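# Extend and quarter-turn the yellow rod nearest the right arm

## Task

Take the yellow rod closest to the right arm and draw it outward until it will go no further. Then rotate it by 90 degrees so that the figures on it end up lying horizontal. At the finish, no part of the robot may be in contact with the rod.

## Robot and tools

Robot: two arms, left_arm and right_arm, each with six revolute joints and a parallel two-finger gripper carrying a wrist camera (cam_left_wrist, cam_right_wrist, both 672x504 fisheye). left_arm sits on the +y side of the scene. The gripper's fingers point along its own +z and close along its y axis. end_effector_position is the point between the pads, roughly 1 cm short of the fingertips.

Frames: the scene frame has its origin at table height, midway between the nominal bases, with +z up and +x out over the table. Each arm reports its hand position (metres) and end_effector_quat_wxyz in its own base frame. Calibrated bases: left_arm at (-0.028, +0.289, +0.027), right_arm at (-0.040, -0.349, +0.007); both are level. Reported hand poses can be a few centimetres off, more at long reach.

Row layout (used by execute_actions and move): one flat list of 14 numbers, each in [-1, 1], covering both arms even if only one moves. The first 7 are left_arm, the next 7 right_arm. Within each arm the order is: wrist pitch (joint4), shoulder (joint2), wrist yaw (joint5), wrist roll (joint6), elbow (joint3), waist (joint1), then gripper opening. The six joint numbers are offsets, not poses: each is added to the arm's Joint targets as they stood when the action (or move) began, not to the previous row. Scale: 1.0 equals 2.073 rad for wrist pitch, 1.258 shoulder, 2.022 wrist yaw and wrist roll, 1.3 elbow, 1.202 waist. Sending 0 for a joint recommands its current target. The opening number is absolute: +1 fully open (pads 0.094 m apart), -1 closed. Writing 0 there is a real command to half-close, so to keep a gripper as it is, resend its present value.

Joint ranges (rad): waist -2.618 to 3.054, shoulder 0.000 to 3.142, elbow 0.000 to 3.142, wrist pitch -1.571 to 1.571, wrist yaw -1.571 to 1.571, wrist roll -2.094 to 2.094. An action aiming more than 0.059 rad beyond a limit is rejected for both arms; if the first action of a call fails this, the whole call is rejected. Real limits may differ by up to 0.059 rad; a "joint sent to its limit" line means a joint was clipped there.

Tools:
- execute_actions(actions, cameras): actions is a list of actions; each action is a table of up to 15 rows, one per 1/30 s step, and the last row repeats to fill 15 steps (0.5 s). Example shape: [[[14 numbers]]]. An empty list just returns the full state.
- move(target, speed, blend, opening_speed, blocking, cameras): target is one 14-number row or a list of up to 15 rows, all offsets from the same starting Joint targets. All joints move together, so the hand follows a curve; no collision avoidance. speed is rad/s for the joint with farthest to go, 0.01 to 2 (default 0.5), one value or one per target. blend (rad) rounds corners between listed targets. opening_speed (0.2 or more, per second on the -1..+1 scale) makes finger changes gradual. blocking=false returns after about 0.5 s while the move continues. Its result adds a "move:" line: done, off_target (a joint over 0.035 rad from target, with the worst joint named), moving, held, or fault, plus limits=held if steps were withheld.
- wait(seconds 0 to 10): let time run while commands hold.
- stop(): brakes a running move; needs some room.
- zoom_image(camera, region=[x0,y0,x1,y1] pixels, at most 504x504): closer look at the latest image.
- read_manual(section): licence texts only.
- finished_scene(scene): ends the scene for good; call once the rod is out, turned and released.

Result lines: Joint positions and Joint velocities per arm in the joint order above, then finger gap (m). Joint targets are what your next offsets add to. Tool commands show current gripper commands. grip_measured is the measured opening on the command scale. Joint torques follow the same order; they include gravity, and numbers 2, 5, 6 wrap at ±28 N m. Step readings list joint angles at some steps. "joint command not followed" means a clearance check altered targets. Velocities within noise are omitted.

Motion notes: joint speed is capped, and each target may only lead its measured angle by a fixed amount; a big offset may need several actions, and a tiny one may not start. If targets would put a gripper over 200 mm from where it is, they are scaled back. After pushing against something, command targets back past the measured positions to release the push.

Gripping: the gripper squeezes at about 50 to 64 N per pad once commanded roughly 0.05 below the touch reading. To release, command well above grip_measured.

Avoid: slamming or hitting hard, pushing very hard (e.g. beyond the rod's end stop), dropping or releasing a moving part, the two arms striking each other (can fail the scene), and overheating. Holding loads, long reach or pushing at an unreachable pose heats motors; MOTOR HOT appears at 75 °C, at 90 °C the arm folds and idles, at 100 °C it goes limp. Thinking time lets the scene run, so keep replies short. Smooth, low-effort, quick motion is preferred.

Each tool is called after "Call:" in YAML: its name, and indented under it one key for each argument.

## Session

Call:
execute_actions:
  actions: []

Scene clock: 0.00 s.
left_arm: end_effector_position=(+0.4007, +0.0076, +0.1253) grip_measured=+1.000 end_effector_quat_wxyz=(+0.625, -0.028, +0.778, +0.057) | right_arm: end_effector_position=(+0.3999, -0.0295, +0.1148) grip_measured=+1.000 end_effector_quat_wxyz=(+0.608, +0.063, +0.791, -0.024)
Joint names: [wrist pitch, shoulder, wrist yaw, wrist roll, elbow, waist]
Joint positions: left_arm=[0.966 1.539 -0.191 0.014 0.356 -0.068 0.094] | right_arm=[0.914 1.54 0.071 0.059 0.363 -0.045 0.094]
Joint velocities: within noise
Joint torques (N m): no reading
Heat: left arm: 47 °C; right arm: 43 °C.
Joint targets: left_arm=[0.960 1.536 -0.192 0.015 0.359 -0.068] | right_arm=[0.904 1.538 0.071 0.060 0.365 -0.045]
Tool commands: left_gripper/opening=+1.0 right_gripper/opening=+1.0

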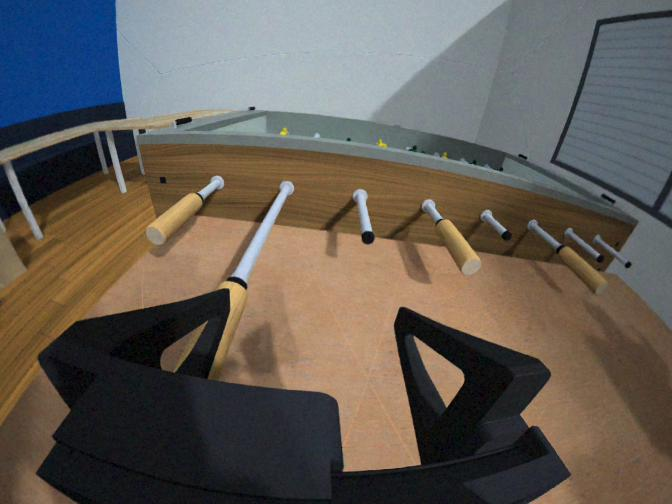

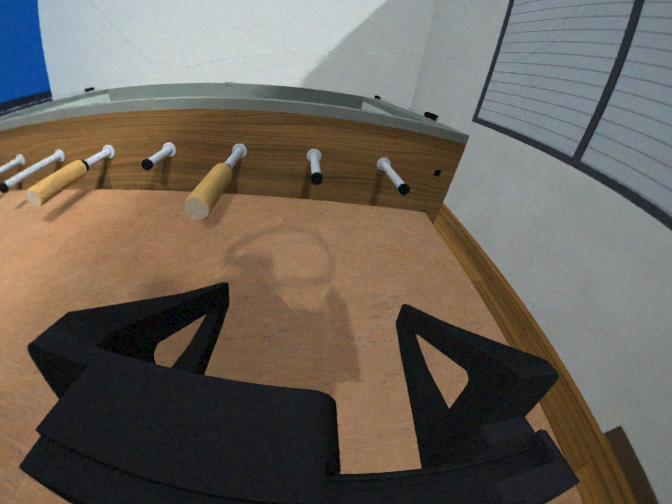

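Call:
zoom_image:
  camera: "cam_left_wrist"
  region: [240, 90, 660, 290]

Call:
zoom_image:
  camera: "cam_right_wrist"
  region: [0, 60, 470, 230]

Scaled by 1.200 from the camera's 672x504 image, which has a finer 960x720 frame.

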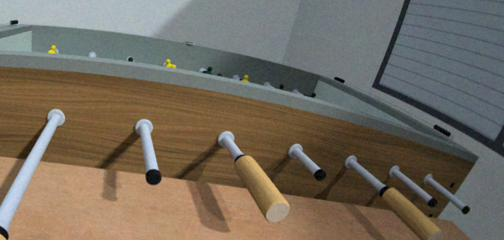

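Scaled by 1.072 from the camera's 672x504 image, which has a finer 960x720 frame.

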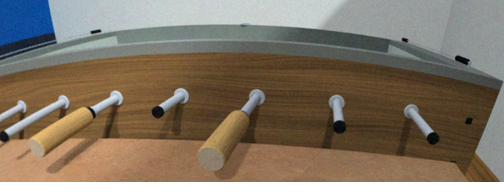

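Call:
move:
  target: [0,0,0,0,0,0,1, -0.441,0,0,0,0.719,0.1,1]
  speed: 1.2

Scene clock: 59.10 s.
left_arm: end_effector_position=(+0.4007, +0.0076, +0.1253) grip_measured=+1.000 end_effector_quat_wxyz=(+0.625, -0.028, +0.778, +0.057) | right_arm: end_effector_position=(+0.5043, +0.0235, +0.3179) grip_measured=+1.000 end_effector_quat_wxyz=(+0.615, +0.018, +0.788, +0.012)
Joint positions: left_arm=[0.966 1.539 -0.191 0.014 0.356 -0.068 0.094] | right_arm=[0.01 1.54 0.071 0.059 1.284 0.07 0.094]
Joint torques (N m): left_arm=[1.85 -6.37 -0.04 0.01 5.33 -0.02] | right_arm=[1.54 -6.64 0.04 0.01 8.85 0.54]
Joint targets: left_arm=[0.960 1.536 -0.192 0.015 0.359 -0.068] | right_arm=[-0.010 1.538 0.071 0.060 1.300 0.075]
move: done
camera_calibration:
cam_right_wrist: T_world_to_cam=[[-0.017951, -0.989264, 0.145034, -0.0230995], [-0.608748, -0.104258, -0.786483, 0.592147], [0.79316, -0.102407, -0.600341, -0.0888814], [0, 0, 0, 1]]

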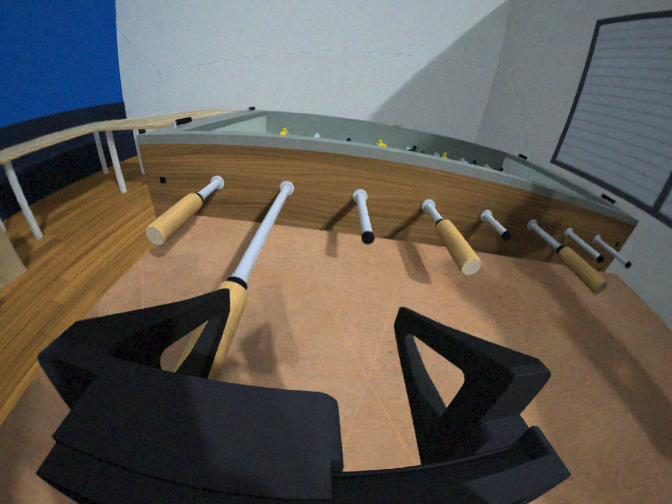

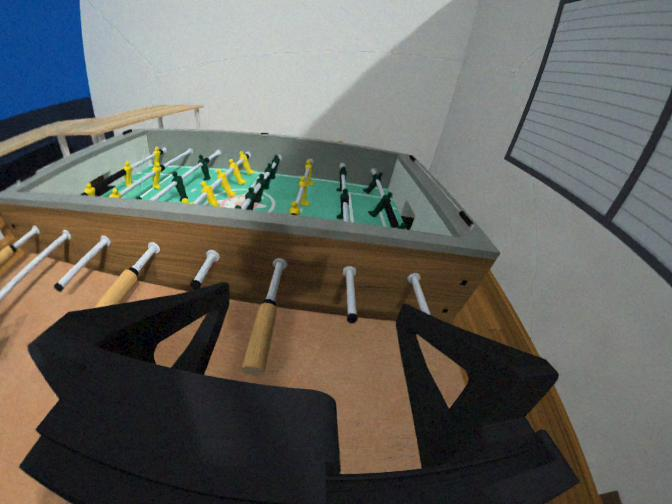

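Call:
zoom_image:
  camera: "cam_right_wrist"
  region: [80, 130, 460, 390]

Scaled by 1.326 from the camera's 672x504 image, which has a finer 960x720 frame.

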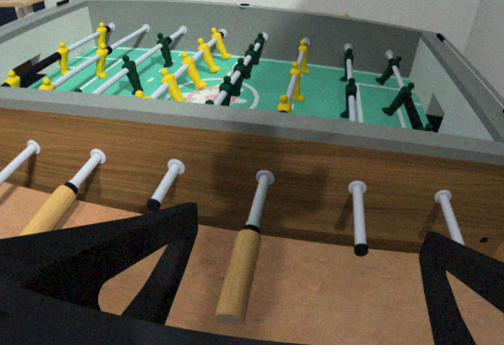

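Call:
move:
  target: [0,0,0,0,0,0,1, 0.7115,0.6645,0.0972,-0.0297,-0.3008,0.1685,1]
  speed: 1.0
  cameras: ["cam_right_wrist"]

Call:
zoom_image:
  camera: "cam_right_wrist"
  region: [170, 100, 510, 355]

Scene clock: 195.00 s.
left_arm: end_effector_position=(+0.4007, +0.0076, +0.1253) grip_measured=+1.000 end_effector_quat_wxyz=(+0.625, -0.028, +0.778, +0.057) | right_arm: end_effector_position=(+0.5333, +0.1027, +0.0764) grip_measured=+1.000 end_effector_quat_wxyz=(+0.716, +0.001, +0.698, +0.010)
Joint positions: left_arm=[0.966 1.539 -0.191 0.014 0.356 -0.068 0.094] | right_arm=[1.466 2.358 0.26 0.008 0.919 0.273 0.094]
Joint torques (N m): left_arm=[1.84 -6.32 -0.04 0.01 5.31 -0.02] | right_arm=[1.74 -8.32 0.07 -0.08 3.19 0.5]
Joint targets: left_arm=[0.960 1.536 -0.192 0.015 0.359 -0.068] | right_arm=[1.465 2.374 0.268 0.000 0.909 0.278]
move: done
camera_calibration:
cam_right_wrist: T_world_to_cam=[[-0.0406196, -0.985973, 0.161889, 0.10121], [-0.373429, -0.135302, -0.917739, 0.315848], [0.926769, -0.0977323, -0.362695, -0.338703], [0, 0, 0, 1]]
Images, in order: cam_right_wrist.

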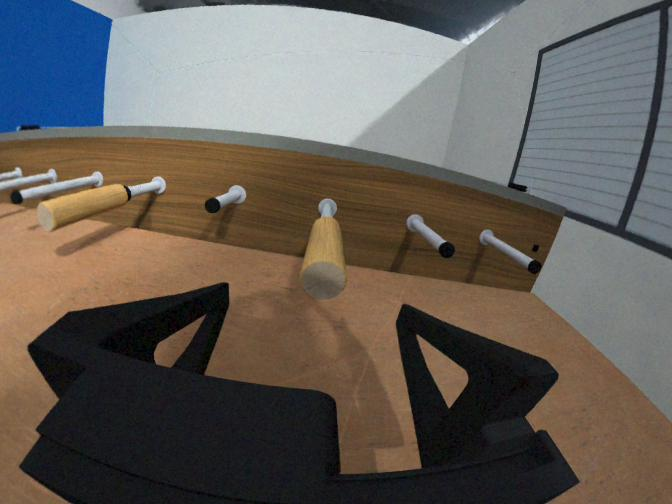

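Scaled by 1.482 from the camera's 672x504 image, which has a finer 960x720 frame.

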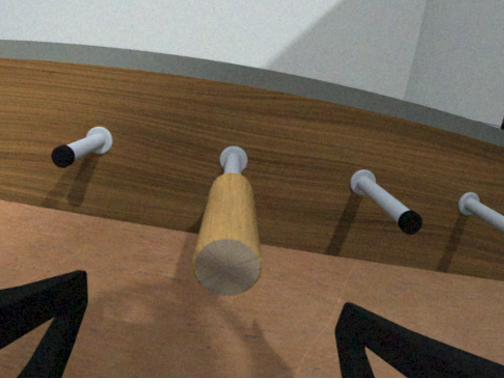

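Call:
move:
  target: [0,0,0,0,0,0,1, -0.0265,0.0064,0.078,-0.777,0.029,0.0397,0.17]
  speed: 1.2
  cameras: ["cam_right_wrist"]

Call:
zoom_image:
  camera: "cam_right_wrist"
  region: [170, 100, 510, 355]

Scene clock: 239.43 s.
left_arm: end_effector_position=(+0.4007, +0.0076, +0.1253) grip_measured=+1.000 end_effector_quat_wxyz=(+0.625, -0.028, +0.778, +0.057) | right_arm: end_effector_position=(+0.5296, +0.0992, +0.0699) grip_measured=+0.172 end_effector_quat_wxyz=(+0.474, -0.475, +0.525, -0.523)
Joint positions: left_arm=[0.966 1.539 -0.191 0.014 0.356 -0.068 0.094] | right_arm=[1.427 2.358 0.417 -1.569 0.928 0.318 0.055]
Joint torques (N m): left_arm=[1.85 -6.32 -0.04 0 5.3 -0.02] | right_arm=[1.54 -7.75 0.11 -0.02 5.37 0.76]
Joint targets: left_arm=[0.960 1.536 -0.192 0.015 0.359 -0.068] | right_arm=[1.410 2.382 0.425 -1.571 0.947 0.326]
move: done
camera_calibration:
cam_right_wrist: T_world_to_cam=[[-0.0282416, 0.1819, 0.982911, -0.0811277], [-0.486361, -0.861564, 0.145468, 0.365519], [0.873301, -0.473942, 0.112801, -0.305586], [0, 0, 0, 1]]
Images, in order: cam_right_wrist.

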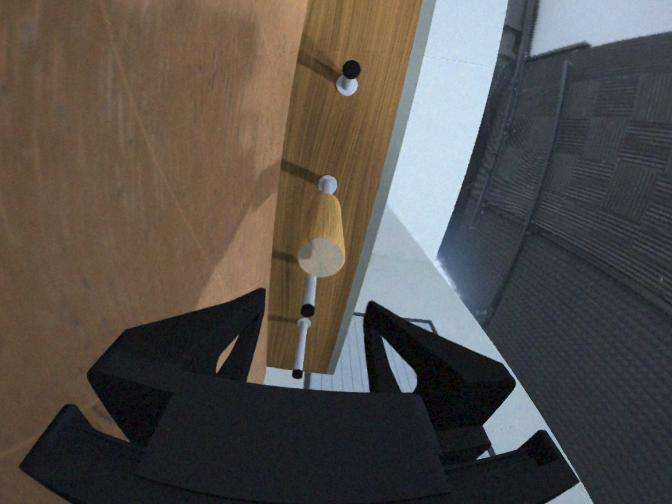

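Scaled by 1.482 from the camera's 672x504 image, which has a finer 960x720 frame.

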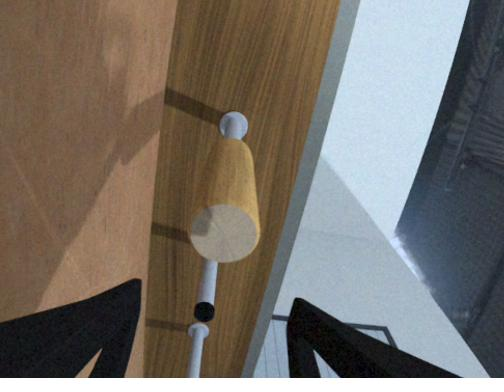

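Call:
move:
  target: [0,0,0,0,0,0,1, -0.1228,0.122,-0.0317,0,0.3308,-0.0516,0.17]
  speed: 0.6
  cameras: ["cam_right_wrist"]

Call:
zoom_image:
  camera: "cam_right_wrist"
  region: [170, 100, 510, 355]

Scene clock: 259.87 s.
left_arm: end_effector_position=(+0.4007, +0.0076, +0.1253) grip_measured=+1.000 end_effector_quat_wxyz=(+0.625, -0.028, +0.778, +0.057) | right_arm: end_effector_position=(+0.6179, +0.1048, +0.0807) grip_measured=+0.172 end_effector_quat_wxyz=(+0.481, -0.468, +0.521, -0.528)
Joint positions: left_arm=[0.966 1.539 -0.191 0.014 0.356 -0.068 0.094] | right_arm=[1.173 2.507 0.369 -1.57 1.355 0.269 0.055]
Joint torques (N m): left_arm=[1.84 -6.34 -0.04 0.01 5.33 -0.06] | right_arm=[1.51 -9.5 -0.04 0 7.02 -0.46]
Joint targets: left_arm=[0.960 1.536 -0.192 0.015 0.359 -0.068] | right_arm=[1.156 2.535 0.361 -1.571 1.377 0.263]
move: done
camera_calibration:
cam_right_wrist: T_world_to_cam=[[-0.0511866, 0.176123, 0.983036, -0.0754111], [-0.489907, -0.862184, 0.128961, 0.415387], [0.870271, -0.474995, 0.130416, -0.380685], [0, 0, 0, 1]]
Images, in order: cam_right_wrist.

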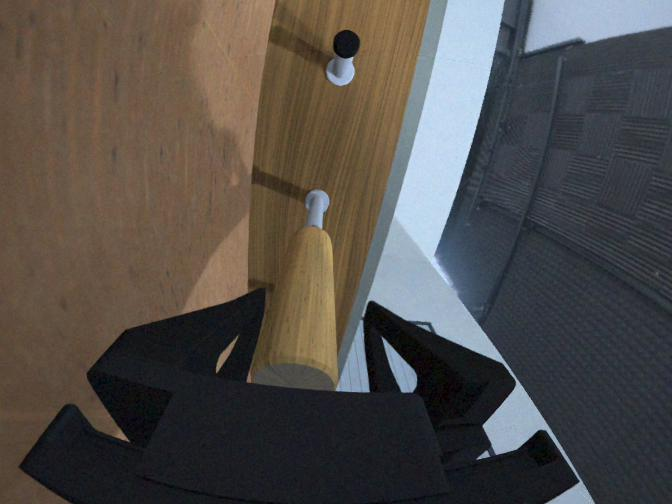

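Scaled by 1.482 from the camera's 672x504 image, which has a finer 960x720 frame.

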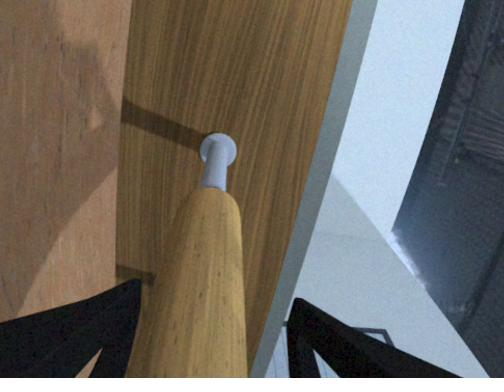

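Call:
move:
  target: [0,0,0,0,0,0,1, -0.0077,0.0175,0,0,0,-0.0083,0.17]
  speed: 0.4
  cameras: ["cam_right_wrist"]

Scene clock: 273.87 s.
left_arm: end_effector_position=(+0.4007, +0.0076, +0.1253) grip_measured=+1.000 end_effector_quat_wxyz=(+0.625, -0.028, +0.778, +0.057) | right_arm: end_effector_position=(+0.6178, +0.0999, +0.0632) grip_measured=+0.172 end_effector_quat_wxyz=(+0.468, -0.477, +0.529, -0.523)
Joint positions: left_arm=[0.966 1.539 -0.191 0.014 0.356 -0.068 0.094] | right_arm=[1.16 2.531 0.369 -1.571 1.355 0.262 0.055]
Joint torques (N m): left_arm=[1.84 -6.35 -0.04 0 5.34 -0.05] | right_arm=[1.54 -9.5 -0.04 0 6.86 -0.65]
Joint targets: left_arm=[0.960 1.536 -0.192 0.015 0.359 -0.068] | right_arm=[1.140 2.557 0.361 -1.571 1.377 0.254]
move: done
camera_calibration:
cam_right_wrist: T_world_to_cam=[[-0.0147402, 0.186275, 0.982387, -0.0808932], [-0.491059, -0.857195, 0.155169, 0.411899], [0.871001, -0.480123, 0.104107, -0.378886], [0, 0, 0, 1]]
Images, in order: cam_right_wrist.

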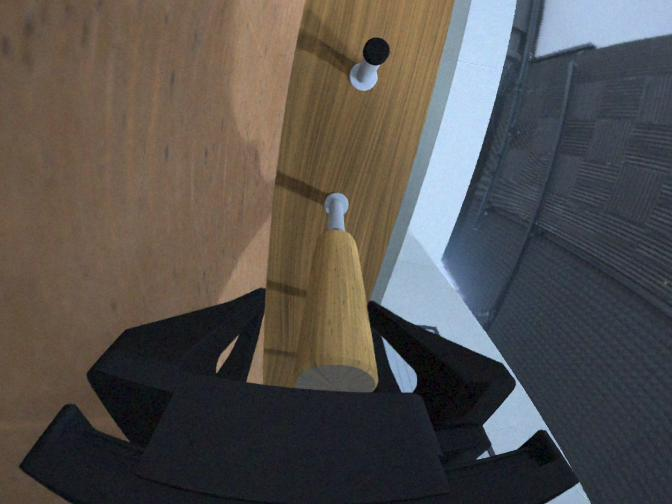

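Call:
move:
  target: [0,0,0,0,0,0,1, 0,-0.0127,0,0,0,0,0.17]
  speed: 0.4
  cameras: ["cam_right_wrist"]

Scene clock: 288.20 s.
left_arm: end_effector_position=(+0.4007, +0.0076, +0.1253) grip_measured=+1.000 end_effector_quat_wxyz=(+0.625, -0.028, +0.778, +0.057) | right_arm: end_effector_position=(+0.6178, +0.0999, +0.0632) grip_measured=+0.172 end_effector_quat_wxyz=(+0.468, -0.477, +0.529, -0.523)
Joint positions: left_arm=[0.966 1.539 -0.191 0.014 0.356 -0.068 0.094] | right_arm=[1.16 2.531 0.369 -1.571 1.355 0.262 0.055]
Joint torques (N m): left_arm=[1.84 -6.34 -0.05 0.01 5.33 -0.02] | right_arm=[1.53 -10.88 -0.04 0 6.86 -0.66]
Joint targets: left_arm=[0.960 1.536 -0.192 0.015 0.359 -0.068] | right_arm=[1.140 2.541 0.361 -1.571 1.377 0.254]
move: done
camera_calibration:
cam_right_wrist: T_world_to_cam=[[-0.0147402, 0.186275, 0.982387, -0.0808932], [-0.491059, -0.857195, 0.155169, 0.411899], [0.871001, -0.480123, 0.104107, -0.378886], [0, 0, 0, 1]]
Images, in order: cam_right_wrist.

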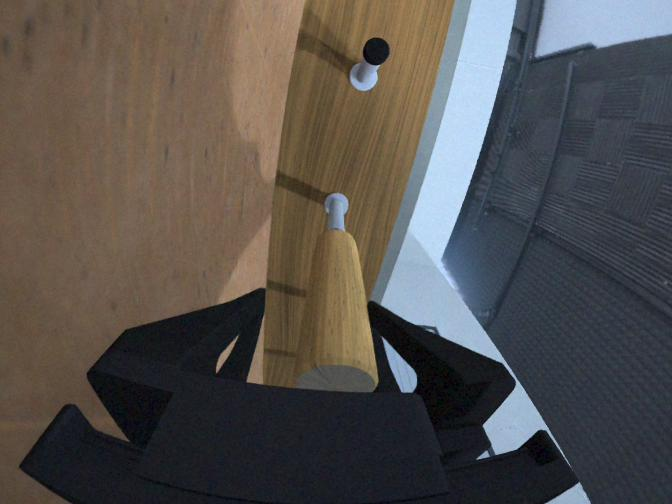

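Call:
move:
  target: [0,0,0,0,0,0,1, 0,-0.0405,0,0,0,0,0.17]
  speed: 0.4
  cameras: ["cam_right_wrist"]

Scene clock: 299.00 s.
left_arm: end_effector_position=(+0.4007, +0.0076, +0.1253) grip_measured=+1.000 end_effector_quat_wxyz=(+0.625, -0.028, +0.778, +0.057) | right_arm: end_effector_position=(+0.6186, +0.1001, +0.0719) grip_measured=+0.172 end_effector_quat_wxyz=(+0.471, -0.474, +0.527, -0.525)
Joint positions: left_arm=[0.966 1.539 -0.191 0.014 0.356 -0.068 0.094] | right_arm=[1.155 2.515 0.369 -1.571 1.355 0.262 0.055]
Joint torques (N m): left_arm=[1.84 -6.34 -0.05 0.01 5.34 -0.02] | right_arm=[1.56 -13.71 -0.04 0 6.93 -0.65]
Joint targets: left_arm=[0.960 1.536 -0.192 0.015 0.359 -0.068] | right_arm=[1.140 2.490 0.361 -1.571 1.377 0.254]
move: done
camera_calibration:
cam_right_wrist: T_world_to_cam=[[-0.0259644, 0.18327, 0.98272, -0.0822168], [-0.492785, -0.857657, 0.146927, 0.412824], [0.869764, -0.480455, 0.112581, -0.380181], [0, 0, 0, 1]]
Images, in order: cam_right_wrist.

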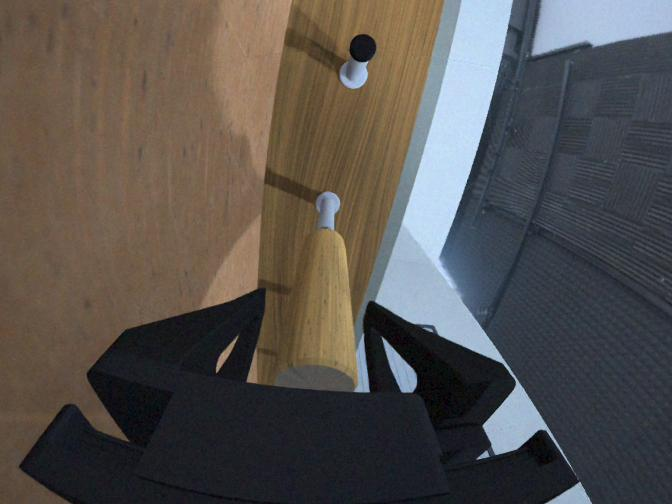

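Call:
move:
  target: [0,0,0,0,0,0,1, 0,0,0,0,0,0,-0.5]
  opening_speed: 0.4
  cameras: ["cam_right_wrist"]

Scene clock: 309.47 s.
left_arm: end_effector_position=(+0.4007, +0.0076, +0.1253) grip_measured=+1.000 end_effector_quat_wxyz=(+0.625, -0.028, +0.778, +0.057) | right_arm: end_effector_position=(+0.6187, +0.1002, +0.0736) grip_measured=-0.309 end_effector_quat_wxyz=(+0.473, -0.472, +0.526, -0.526)
Joint positions: left_arm=[0.966 1.539 -0.191 0.014 0.356 -0.068 0.094] | right_arm=[1.158 2.513 0.369 -1.571 1.355 0.262 0.032]
Joint torques (N m): left_arm=[1.84 -6.34 -0.05 0.01 5.33 -0.02] | right_arm=[1.54 -13.53 -0.04 0 6.94 -0.65]
Joint targets: left_arm=[0.960 1.536 -0.192 0.015 0.359 -0.068] | right_arm=[1.140 2.490 0.361 -1.571 1.377 0.254]
move: done
camera_calibration:
cam_right_wrist: T_world_to_cam=[[-0.029948, 0.182204, 0.982805, -0.0813172], [-0.493375, -0.857815, 0.143997, 0.413233], [0.869301, -0.480578, 0.115584, -0.380358], [0, 0, 0, 1]]
Images, in order: cam_right_wrist.

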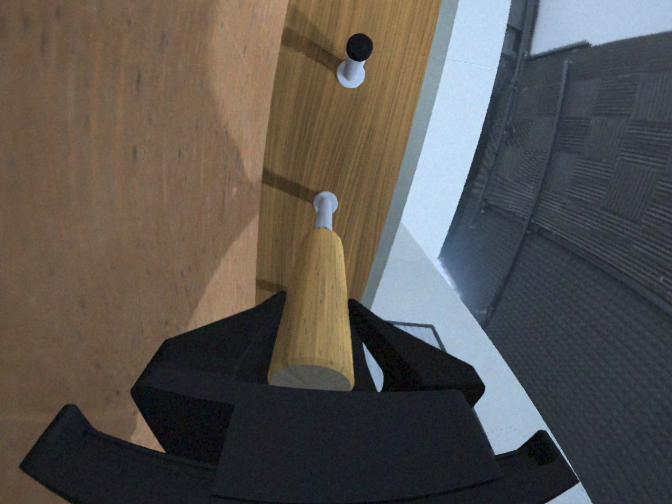

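Call:
move:
  target: [0,0,0,0,0,0,1, -0.0781,-0.0723,-0.0722,0.7794,-0.0515,-0.0333,-0.5]
  speed: 0.8
  cameras: ["cam_right_wrist"]

Scene clock: 337.50 s.
left_arm: end_effector_position=(+0.4007, +0.0076, +0.1253) grip_measured=+1.000 end_effector_quat_wxyz=(+0.625, -0.028, +0.778, +0.057) | right_arm: end_effector_position=(+0.6206, +0.1002, +0.0755) grip_measured=-0.309 end_effector_quat_wxyz=(+0.672, -0.014, +0.740, -0.015)
Joint positions: left_arm=[0.966 1.539 -0.191 0.014 0.356 -0.068 0.094] | right_arm=[1.001 2.43 0.223 -0.02 1.33 0.221 0.032]
Joint torques (N m): left_arm=[1.84 -6.31 -0.05 0.01 5.3 -0.03] | right_arm=[1.54 -14.04 -0.04 0.27 4.14 -0.64]
Joint targets: left_arm=[0.960 1.536 -0.192 0.015 0.359 -0.068] | right_arm=[0.978 2.399 0.215 0.005 1.310 0.214]
move: done
camera_calibration:
cam_right_wrist: T_world_to_cam=[[-0.0305794, -0.974425, 0.222623, 0.0904739], [-0.484494, -0.180362, -0.855999, 0.416076], [0.87426, -0.134035, -0.466588, -0.376129], [0, 0, 0, 1]]
Images, in order: cam_right_wrist.

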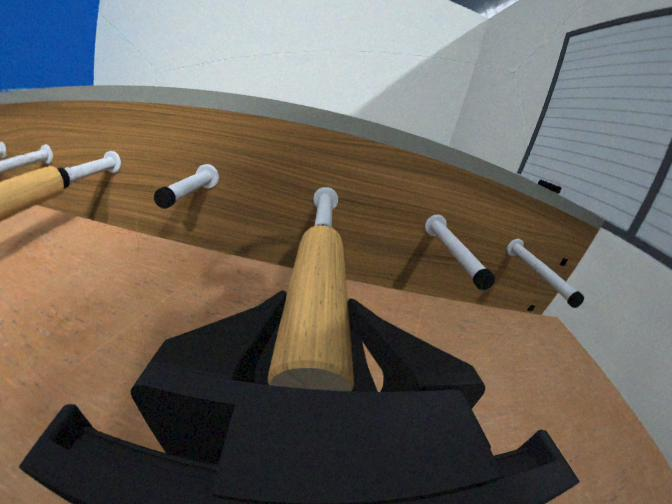

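Call:
move:
  target:
    - [0,0,0,0,0,0,1, 0.0793,-0.0870,0.0209,0.0124,-0.1922,0.0352,-0.5]
    - [0,0,0,0,0,0,1, 0.143,-0.1618,0.038,0.0124,-0.3662,0.064,-0.5]
    - [0,0,0,0,0,0,1, 0.2062,-0.2243,0.0604,0.0124,-0.5274,0.1017,-0.5]
  speed: 0.4
  blend: 0.05
  cameras: ["cam_right_wrist"]

Scene clock: 367.87 s.
left_arm: end_effector_position=(+0.4007, +0.0076, +0.1253) grip_measured=+1.000 end_effector_quat_wxyz=(+0.625, -0.028, +0.778, +0.057) | right_arm: end_effector_position=(+0.4847, +0.1025, +0.0711) grip_measured=-0.309 end_effector_quat_wxyz=(+0.665, -0.011, +0.747, -0.006)
Joint positions: left_arm=[0.966 1.539 -0.191 0.014 0.356 -0.068 0.094] | right_arm=[1.341 2.166 0.306 0.013 0.703 0.315 0.032]
Joint torques (N m): left_arm=[1.84 -6.35 -0.04 0.01 5.3 -0.03] | right_arm=[2.31 -12.22 0.4 0.19 -2 1.91]
Heat: left arm: 42 °C; right arm: 46 °C.
Joint targets: left_arm=[0.960 1.536 -0.192 0.015 0.359 -0.068] | right_arm=[1.405 2.117 0.337 0.030 0.624 0.336]
move: off_target (right_arm); right_arm: the elbow is farthest, 0.079 rad from its target
camera_calibration:
cam_right_wrist: T_world_to_cam=[[-0.0190379, -0.978401, 0.205838, 0.0855672], [-0.498995, -0.169104, -0.849946, 0.352347], [0.866396, -0.118894, -0.484998, -0.255449], [0, 0, 0, 1]]
Images, in order: cam_right_wrist.

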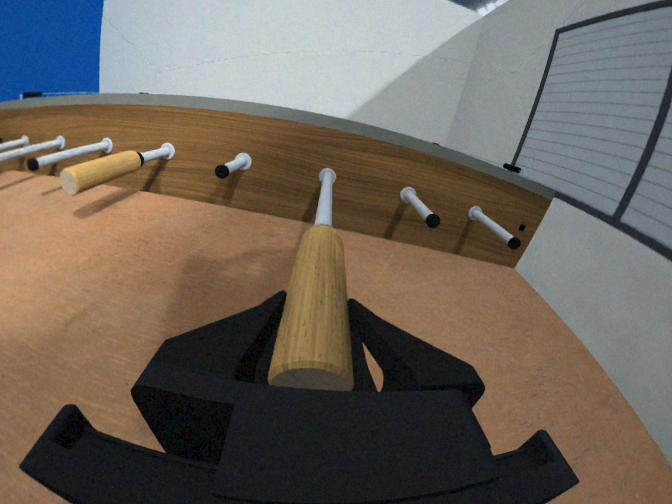

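Call:
move:
  target: [0,0,0,0,0,0,1, 0.0195,-0.0147,0.0088,0,-0.0454,0.0149,-0.5]
  speed: 0.2
  cameras: ["cam_right_wrist"]

Scene clock: 377.70 s.
left_arm: end_effector_position=(+0.4007, +0.0076, +0.1253) grip_measured=+1.000 end_effector_quat_wxyz=(+0.625, -0.028, +0.778, +0.057) | right_arm: end_effector_position=(+0.4841, +0.1023, +0.0726) grip_measured=-0.310 end_effector_quat_wxyz=(+0.666, -0.011, +0.746, -0.005)
Joint positions: left_arm=[0.966 1.539 -0.191 0.014 0.356 -0.068 0.094] | right_arm=[1.341 2.16 0.306 0.013 0.7 0.315 0.032]
Joint torques (N m): left_arm=[1.85 -6.37 -0.06 0.03 5.31 -0.01] | right_arm=[2.68 -13.3 0.6 0.19 -6.34 3.49]
Joint targets: left_arm=[0.960 1.536 -0.192 0.015 0.359 -0.068] | right_arm=[1.445 2.099 0.355 0.030 0.565 0.354]
move: off_target (right_arm); right_arm: the elbow is farthest, 0.135 rad from its target
camera_calibration:
cam_right_wrist: T_world_to_cam=[[-0.0194107, -0.978522, 0.205225, 0.0853021], [-0.497453, -0.168602, -0.850949, 0.352468], [0.867274, -0.118607, -0.483496, -0.254808], [0, 0, 0, 1]]
Images, in order: cam_right_wrist.

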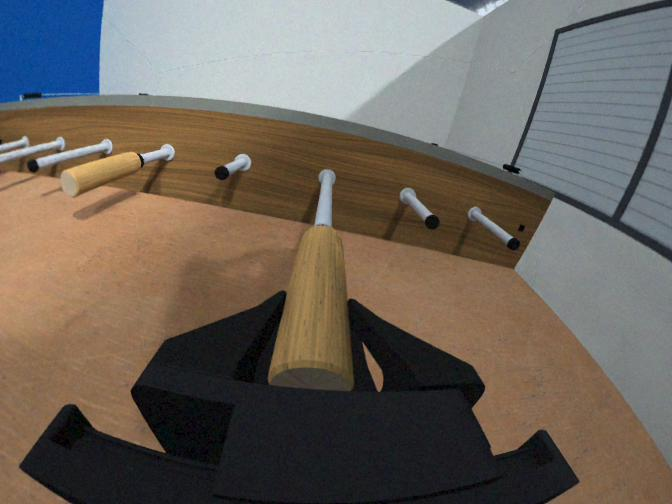

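Call:
move:
  target:
    - [0,0,0,0,0,0,1, -0.048,0.0326,-0.0232,0,0.0962,-0.0308,-0.5]
    - [0,0,0,0,0,0,1, -0.048,0.0326,-0.0232,0,0.0962,-0.0308,0.9]
    - [0,0,0,0,0,0,1, -0.2533,-0.2742,-0.0232,0,0.1446,-0.0308,0.9]
    - [0,0,0,0,0,0,1, -0.7019,-0.446,-0.141,0,0.5654,-0.2196,0.9]
  speed: [0.2,0.5,0.5,1.2]
  opening_speed: 0.8
  cameras: ["cam_right_wrist"]

Call:
zoom_image:
  camera: "cam_right_wrist"
  region: [80, 130, 460, 390]

Scene clock: 396.47 s.
left_arm: end_effector_position=(+0.4007, +0.0076, +0.1253) grip_measured=+1.000 end_effector_quat_wxyz=(+0.625, -0.028, +0.778, +0.057) | right_arm: end_effector_position=(+0.5044, +0.0341, +0.3136) grip_measured=+0.898 end_effector_quat_wxyz=(+0.612, -0.005, +0.791, +0.004)
Joint positions: left_arm=[0.966 1.539 -0.191 0.014 0.356 -0.068 0.094] | right_arm=[0.01 1.545 0.078 0.02 1.28 0.093 0.089]
Joint torques (N m): left_arm=[1.85 -6.34 -0.04 0.01 5.27 -0.06] | right_arm=[1.56 -7.13 0.04 0.11 9.17 -0.25]
Joint targets: left_arm=[0.960 1.536 -0.192 0.015 0.359 -0.068] | right_arm=[-0.009 1.538 0.070 0.030 1.300 0.090]
move: done
camera_calibration:
cam_right_wrist: T_world_to_cam=[[0.00932116, -0.982764, 0.18463, -0.0383937], [-0.611988, -0.151627, -0.776196, 0.589945], [0.790812, -0.105756, -0.602853, -0.088452], [0, 0, 0, 1]]
Images, in order: cam_right_wrist.

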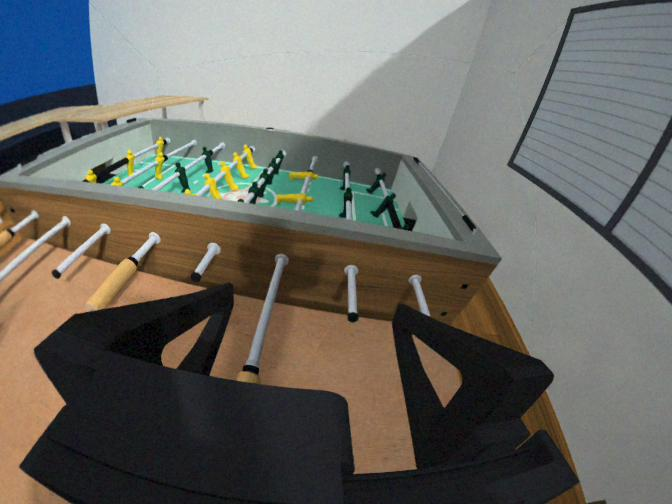

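Scaled by 1.326 from the camera's 672x504 image, which has a finer 960x720 frame.

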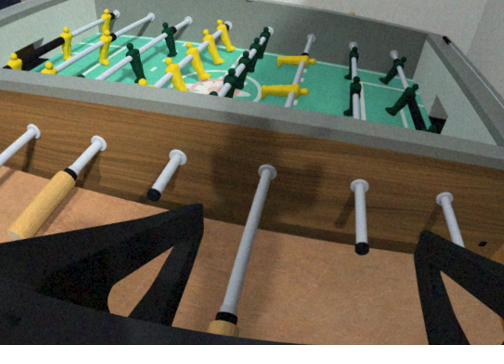

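Call:
finished_scene:
  scene: 1

The scene is finished: the task was done.


## Next scene

The same job, from a new start.

Call:
execute_actions:
  actions: []

Scene clock: 0.00 s.
left_arm: end_effector_position=(+0.3899, -0.0004, +0.1147) grip_measured=+1.000 end_effector_quat_wxyz=(+0.609, -0.026, +0.793, +0.006) | right_arm: end_effector_position=(+0.3960, -0.0474, +0.1154) grip_measured=+1.000 end_effector_quat_wxyz=(+0.595, +0.094, +0.794, -0.086)
Joint names: [wrist pitch, shoulder, wrist yaw, wrist roll, elbow, waist]
Joint positions: left_arm=[0.911 1.495 -0.08 -0.043 0.322 -0.04 0.094] | right_arm=[0.848 1.518 0.234 0.044 0.38 -0.018 0.094]
Joint velocities: within noise
Joint torques (N m): no reading
Heat: left arm: 41 °C; right arm: 40 °C.
Joint targets: left_arm=[0.899 1.493 -0.081 -0.042 0.324 -0.040] | right_arm=[0.838 1.516 0.234 0.045 0.382 -0.018]
Tool commands: left_gripper/opening=+1.0 right_gripper/opening=+1.0
camera_calibration:
cam_left_wrist: T_world_to_cam=[[0.0221485, -0.980286, 0.196339, -0.0421067], [-0.59358, -0.17092, -0.786415, 0.35714], [0.80447, -0.0991248, -0.585664, -0.125416], [0, 0, 0, 1]] pos_world=[0.313817, 0.00733401, 0.215676]
cam_right_wrist: T_world_to_cam=[[-0.243977, -0.947101, 0.208508, 0.018364], [-0.655381, 0.00254793, -0.755294, 0.379491], [0.714808, -0.320927, -0.621334, -0.108822], [0, 0, 0, 1]] pos_world=[0.330979, -0.0184984, 0.215183]

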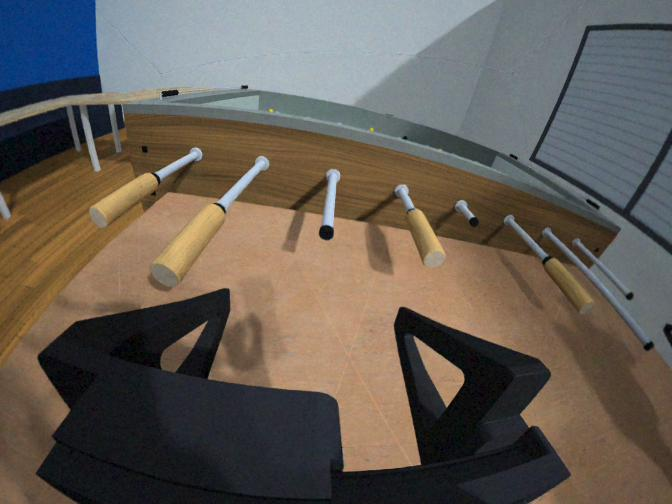

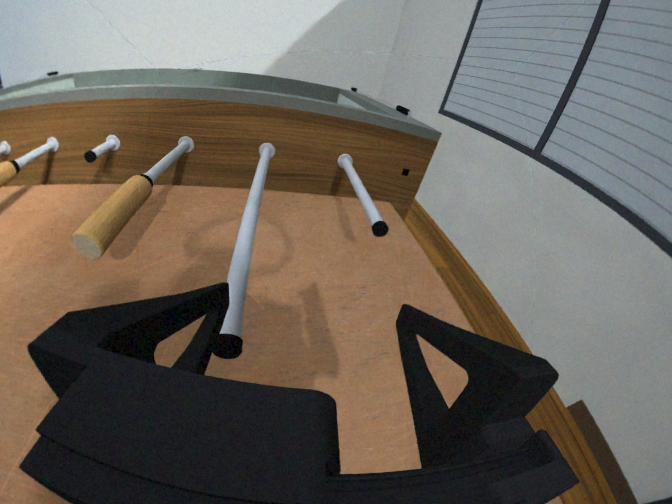

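Call:
move:
  target: [0,0,0,0,0,0,1, -0.4091,0.0175,-0.0415,-0.0223,0.706,0.1398,1]
  speed: 1.5
  cameras: ["cam_right_wrist"]

Call:
zoom_image:
  camera: "cam_right_wrist"
  region: [80, 120, 460, 390]

Scene clock: 32.73 s.
left_arm: end_effector_position=(+0.3899, -0.0004, +0.1147) grip_measured=+1.000 end_effector_quat_wxyz=(+0.609, -0.026, +0.793, +0.006) | right_arm: end_effector_position=(+0.4985, +0.0456, +0.3237) grip_measured=+1.000 end_effector_quat_wxyz=(+0.620, -0.005, +0.784, -0.014)
Joint positions: left_arm=[0.911 1.495 -0.08 -0.043 0.322 -0.04 0.094] | right_arm=[0.01 1.525 0.158 0.009 1.28 0.145 0.094]
Joint torques (N m): left_arm=[1.89 -5.76 -0.04 0.02 5.29 -0.06] | right_arm=[1.59 -5.52 -0.03 -0.1 8.94 0.49]
Joint targets: left_arm=[0.899 1.493 -0.081 -0.042 0.324 -0.040] | right_arm=[-0.010 1.537 0.150 0.000 1.300 0.150]
move: done
camera_calibration:
cam_right_wrist: T_world_to_cam=[[-0.0172748, -0.977043, 0.212341, -0.0249165], [-0.59807, -0.160094, -0.785292, 0.59234], [0.801258, -0.140561, -0.581574, -0.0869281], [0, 0, 0, 1]]
Images, in order: cam_right_wrist.

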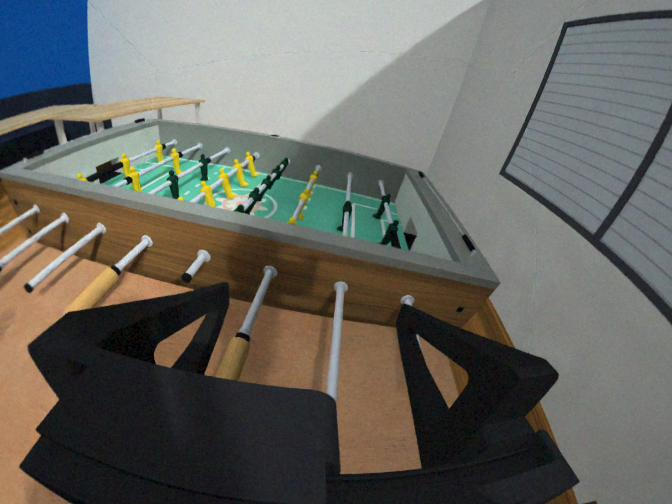

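Scaled by 1.326 from the camera's 672x504 image, which has a finer 960x720 frame.

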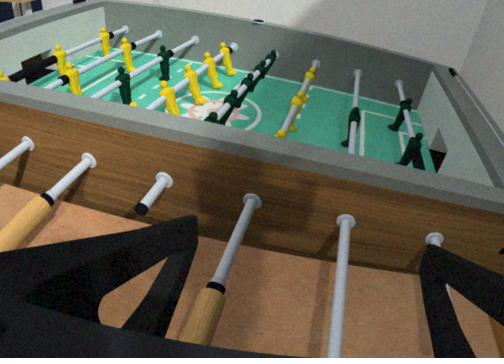

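Call:
zoom_image:
  camera: "cam_right_wrist"
  region: [200, 140, 380, 240]

Scaled by 2.800 from the camera's 672x504 image, which has a finer 960x720 frame.

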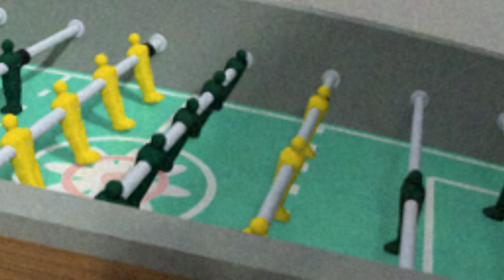

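Call:
move:
  target:
    - [0,0,0,0,0,0,1, 0.4865,0.2096,0.2775,-0.777,-0.4598,0.3588,0.35]
    - [0,0,0,0,0,0,1, 0.6852,0.5776,0.2463,-0.777,-0.39,0.3078,0.35]
  speed: [1.3,0.7]
  blend: [0.12,0]
  cameras: ["cam_right_wrist"]

Call:
zoom_image:
  camera: "cam_right_wrist"
  region: [170, 100, 510, 355]

Scene clock: 93.97 s.
left_arm: end_effector_position=(+0.3899, -0.0004, +0.1147) grip_measured=+1.000 end_effector_quat_wxyz=(+0.609, -0.026, +0.793, +0.006) | right_arm: end_effector_position=(+0.4691, +0.1490, +0.0721) grip_measured=+0.352 end_effector_quat_wxyz=(+0.444, -0.489, +0.536, -0.526)
Joint positions: left_arm=[0.911 1.495 -0.08 -0.043 0.322 -0.04 0.094] | right_arm=[1.407 2.249 0.656 -1.569 0.775 0.528 0.064]
Joint torques (N m): left_arm=[1.88 -5.75 -0.03 0.02 5.33 -0.02] | right_arm=[1.65 -7.51 -0.02 -0.01 4.92 -0.65]
Joint targets: left_arm=[0.899 1.493 -0.081 -0.042 0.324 -0.040] | right_arm=[1.410 2.264 0.648 -1.571 0.793 0.520]
move: done
camera_calibration:
cam_right_wrist: T_world_to_cam=[[0.03021, 0.214252, 0.976311, -0.125801], [-0.501401, -0.841727, 0.200232, 0.378795], [0.864687, -0.495573, 0.0819977, -0.219879], [0, 0, 0, 1]]
Images, in order: cam_right_wrist.

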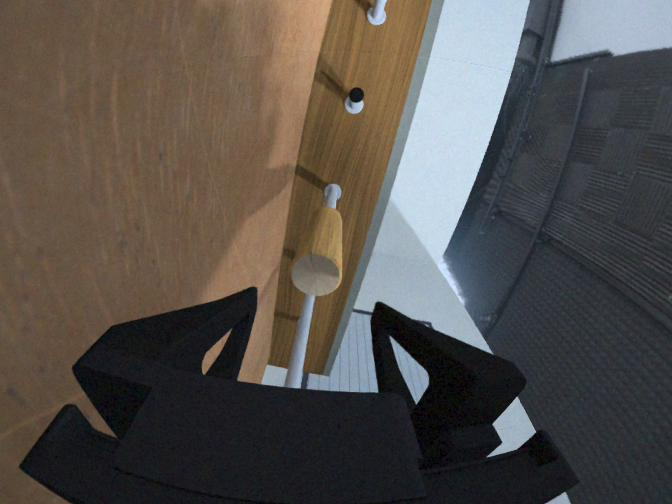

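Scaled by 1.482 from the camera's 672x504 image, which has a finer 960x720 frame.

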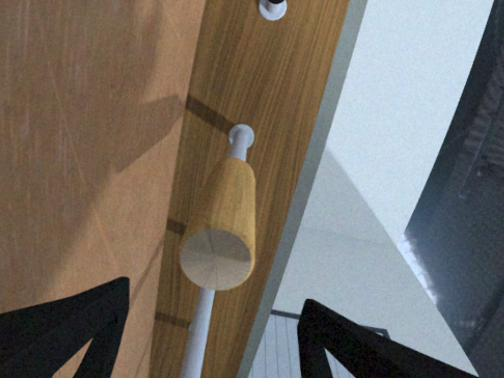

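Call:
move:
  target: [0,0,0,0,0,0,1, -0.0451,0.1306,-0.0515,0,0.2283,-0.0867,0.35]
  speed: 0.5
  cameras: ["cam_right_wrist"]

Scene clock: 115.30 s.
left_arm: end_effector_position=(+0.3899, -0.0004, +0.1147) grip_measured=+1.000 end_effector_quat_wxyz=(+0.609, -0.026, +0.793, +0.006) | right_arm: end_effector_position=(+0.5429, +0.1410, +0.0724) grip_measured=+0.352 end_effector_quat_wxyz=(+0.466, -0.465, +0.532, -0.532)
Joint positions: left_arm=[0.911 1.495 -0.08 -0.043 0.322 -0.04 0.094] | right_arm=[1.334 2.403 0.553 -1.569 1.07 0.42 0.064]
Joint torques (N m): left_arm=[1.88 -5.78 -0.04 0.03 5.31 -0.06] | right_arm=[1.5 -8.46 0 -0.01 5.85 -0.31]
Joint targets: left_arm=[0.899 1.493 -0.081 -0.042 0.324 -0.040] | right_arm=[1.316 2.428 0.544 -1.571 1.090 0.416]
move: done
camera_calibration:
cam_right_wrist: T_world_to_cam=[[-0.0257667, 0.181623, 0.983031, -0.0920809], [-0.515206, -0.845114, 0.142637, 0.421255], [0.856679, -0.502788, 0.115349, -0.284743], [0, 0, 0, 1]]
Images, in order: cam_right_wrist.

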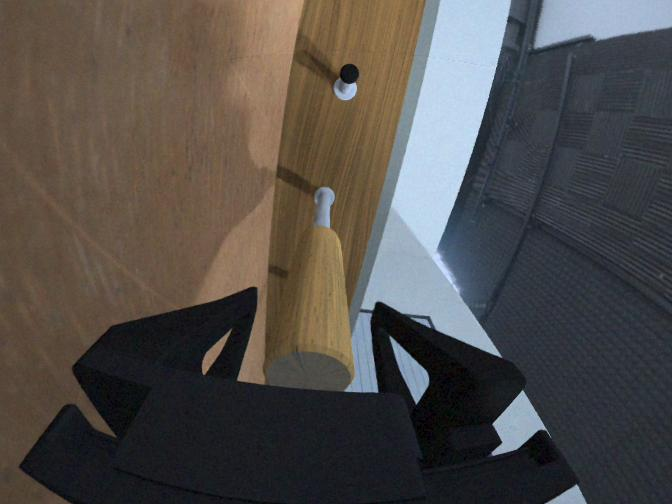

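Call:
move:
  target:
    - [0,0,0,0,0,0,1, 0,0,0,0,0,0,-0.5]
    - [0,0,0,0,0,0,1, 0.0623,-0.1645,0.0273,0.7868,-0.2685,0.0809,-0.5]
    - [0,0,0,0,0,0,1, 0.084,-0.1804,0.0429,0.7868,-0.3185,0.1072,-0.5]
  speed: [0.5,0.8,0.2]
  opening_speed: 0.5
  cameras: ["cam_right_wrist"]

Scene clock: 133.97 s.
left_arm: end_effector_position=(+0.3899, -0.0004, +0.1147) grip_measured=+1.000 end_effector_quat_wxyz=(+0.609, -0.026, +0.793, +0.006) | right_arm: end_effector_position=(+0.4626, +0.1505, +0.0672) grip_measured=-0.309 end_effector_quat_wxyz=(+0.682, +0.007, +0.730, -0.041)
Joint positions: left_arm=[0.911 1.495 -0.08 -0.043 0.322 -0.04 0.094] | right_arm=[1.43 2.24 0.585 -0.007 0.729 0.516 0.032]
Joint torques (N m): left_arm=[1.88 -5.74 -0.03 0.02 5.33 -0.05] | right_arm=[2.23 -11.64 0.58 0.31 -0.47 2.65]
Joint targets: left_arm=[0.899 1.493 -0.081 -0.042 0.324 -0.040] | right_arm=[1.491 2.201 0.631 0.020 0.676 0.545]
move: off_target (right_arm); right_arm: the wrist pitch is farthest, 0.060 rad from its target
camera_calibration:
cam_right_wrist: T_world_to_cam=[[-0.101775, -0.967572, 0.231186, 0.167868], [-0.470192, -0.15801, -0.868304, 0.332339], [0.876676, -0.197073, -0.438863, -0.228595], [0, 0, 0, 1]]
Images, in order: cam_right_wrist.

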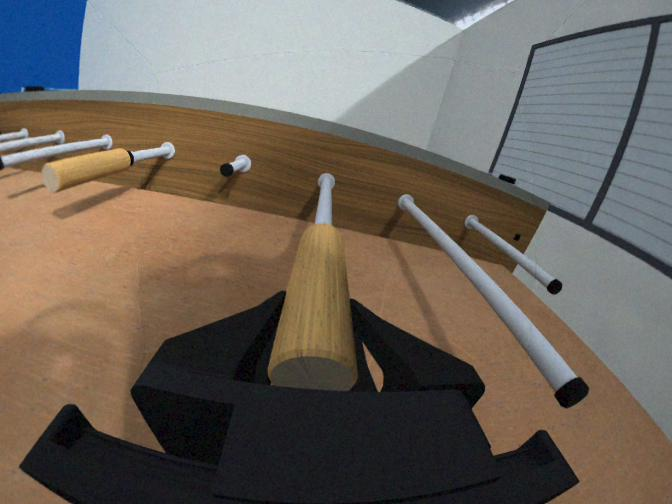

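Call:
move:
  target: [0,0,0,0,0,0,1, 0.0164,-0.0119,0.0119,0,-0.0377,0.02,-0.5]
  speed: 0.2
  cameras: []

Scene clock: 153.03 s.
left_arm: end_effector_position=(+0.3899, -0.0004, +0.1147) grip_measured=+1.000 end_effector_quat_wxyz=(+0.609, -0.026, +0.793, +0.006) | right_arm: end_effector_position=(+0.4606, +0.1495, +0.0665) grip_measured=-0.309 end_effector_quat_wxyz=(+0.680, +0.006, +0.732, -0.042)
Joint positions: left_arm=[0.911 1.495 -0.08 -0.043 0.322 -0.04 0.094] | right_arm=[1.429 2.234 0.584 -0.006 0.719 0.516 0.032]
Joint torques (N m): left_arm=[1.88 -5.78 -0.02 0.03 5.33 -0.05] | right_arm=[2.56 -12.42 0.85 0.29 -3.51 4.79]
Heat: left arm: 40 °C; right arm: 45 °C.
Joint targets: left_arm=[0.899 1.493 -0.081 -0.042 0.324 -0.040] | right_arm=[1.524 2.186 0.655 0.020 0.627 0.569]
move: off_target (right_arm); right_arm: the wrist pitch is farthest, 0.096 rad from its target

Call:
move:
  target: [0,0,0,0,0,0,1, 0.0164,-0.0119,0.0119,0,-0.0377,0.02,-0.5]
  speed: 0.2
  cameras: ["cam_right_wrist"]

Scene clock: 159.13 s.
left_arm: end_effector_position=(+0.3899, -0.0004, +0.1147) grip_measured=+1.000 end_effector_quat_wxyz=(+0.609, -0.026, +0.793, +0.006) | right_arm: end_effector_position=(+0.4599, +0.1493, +0.0675) grip_measured=-0.310 end_effector_quat_wxyz=(+0.679, +0.005, +0.733, -0.042)
Joint positions: left_arm=[0.911 1.495 -0.08 -0.043 0.322 -0.04 0.094] | right_arm=[1.424 2.227 0.582 -0.006 0.715 0.516 0.032]
Joint torques (N m): left_arm=[1.89 -5.76 -0.03 0.02 5.29 -0.03] | right_arm=[2.86 -13.01 1.13 0.29 -6.99 6.93]
Joint targets: left_arm=[0.899 1.493 -0.081 -0.042 0.324 -0.040] | right_arm=[1.554 2.171 0.679 0.020 0.578 0.593]
joint sent to its limit (right arm) — the wrist pitch, upper limit.
move: off_target (right_arm); right_arm: the elbow is farthest, 0.137 rad from its target
camera_calibration:
cam_right_wrist: T_world_to_cam=[[-0.0980648, -0.967133, 0.234599, 0.164375], [-0.475623, -0.161523, -0.864692, 0.333898], [0.874166, -0.196377, -0.444151, -0.224861], [0, 0, 0, 1]]
Images, in order: cam_right_wrist.

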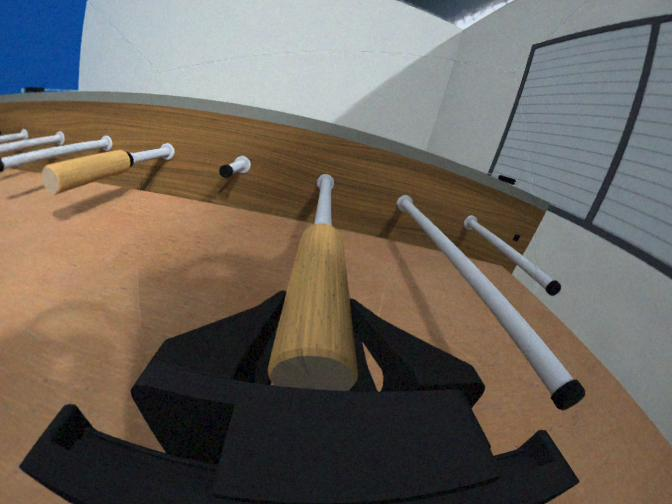

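Call:
move:
  target:
    - [0,0,0,0,0,0,1, -0.0598,0.0231,-0.044,-0.005,0.1,-0.0607,-0.5]
    - [0,0,0,0,0,0,1, -0.0598,0.0231,-0.044,-0.005,0.1,-0.0607,0.9]
    - [0,0,0,0,0,0,1, -0.2962,-0.3076,-0.044,-0.005,0.1323,-0.0607,0.9]
    - [0,0,0,0,0,0,1, -0.7525,-0.5095,-0.2577,-0.005,0.5477,-0.3686,0.9]
  speed: [0.2,0.5,0.5,1.2]
  blend: [0,0,0.1,0]
  opening_speed: 1.0
  cameras: ["cam_right_wrist"]

Call:
zoom_image:
  camera: "cam_right_wrist"
  region: [200, 140, 380, 240]

Scene clock: 187.63 s.
left_arm: end_effector_position=(+0.3899, -0.0004, +0.1147) grip_measured=+1.000 end_effector_quat_wxyz=(+0.609, -0.026, +0.793, +0.006) | right_arm: end_effector_position=(+0.4998, +0.0482, +0.3144) grip_measured=+0.898 end_effector_quat_wxyz=(+0.614, -0.010, +0.789, -0.019)
Joint positions: left_arm=[0.911 1.495 -0.08 -0.043 0.322 -0.04 0.094] | right_arm=[0.014 1.536 0.166 0 1.27 0.153 0.089]
Joint torques (N m): left_arm=[1.88 -5.75 -0.04 0.03 5.33 -0.03] | right_arm=[1.55 -6.95 -0.06 0.11 8.98 -0.23]
Heat: left arm: 40 °C; right arm: 52 °C.
Joint targets: left_arm=[0.899 1.493 -0.081 -0.042 0.324 -0.040] | right_arm=[-0.006 1.531 0.158 0.010 1.290 0.150]
move: done
camera_calibration:
cam_right_wrist: T_world_to_cam=[[-0.0116022, -0.974149, 0.225609, -0.0274858], [-0.610859, -0.171724, -0.772892, 0.589287], [0.791654, -0.146783, -0.593076, -0.0843219], [0, 0, 0, 1]]
Images, in order: cam_right_wrist.

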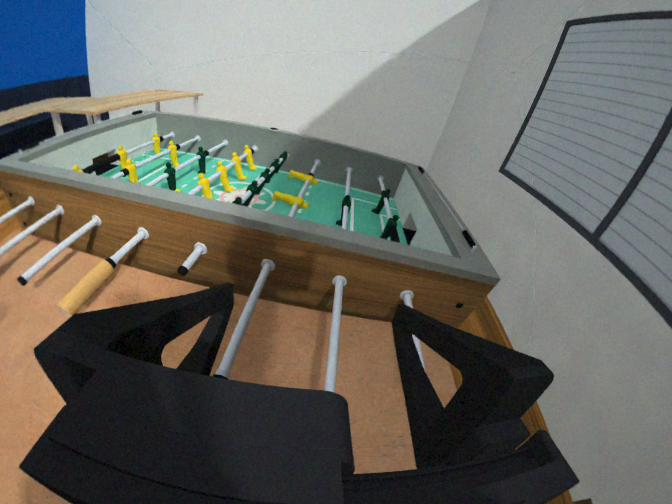

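Scaled by 2.800 from the camera's 672x504 image, which has a finer 960x720 frame.

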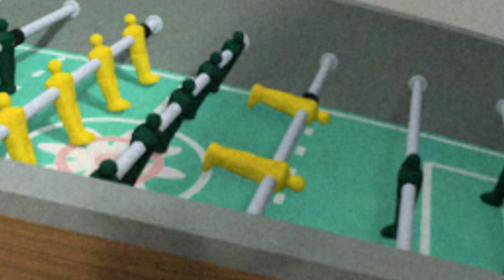

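Call:
finished_scene:
  scene: 2

The scene is finished: the task was done.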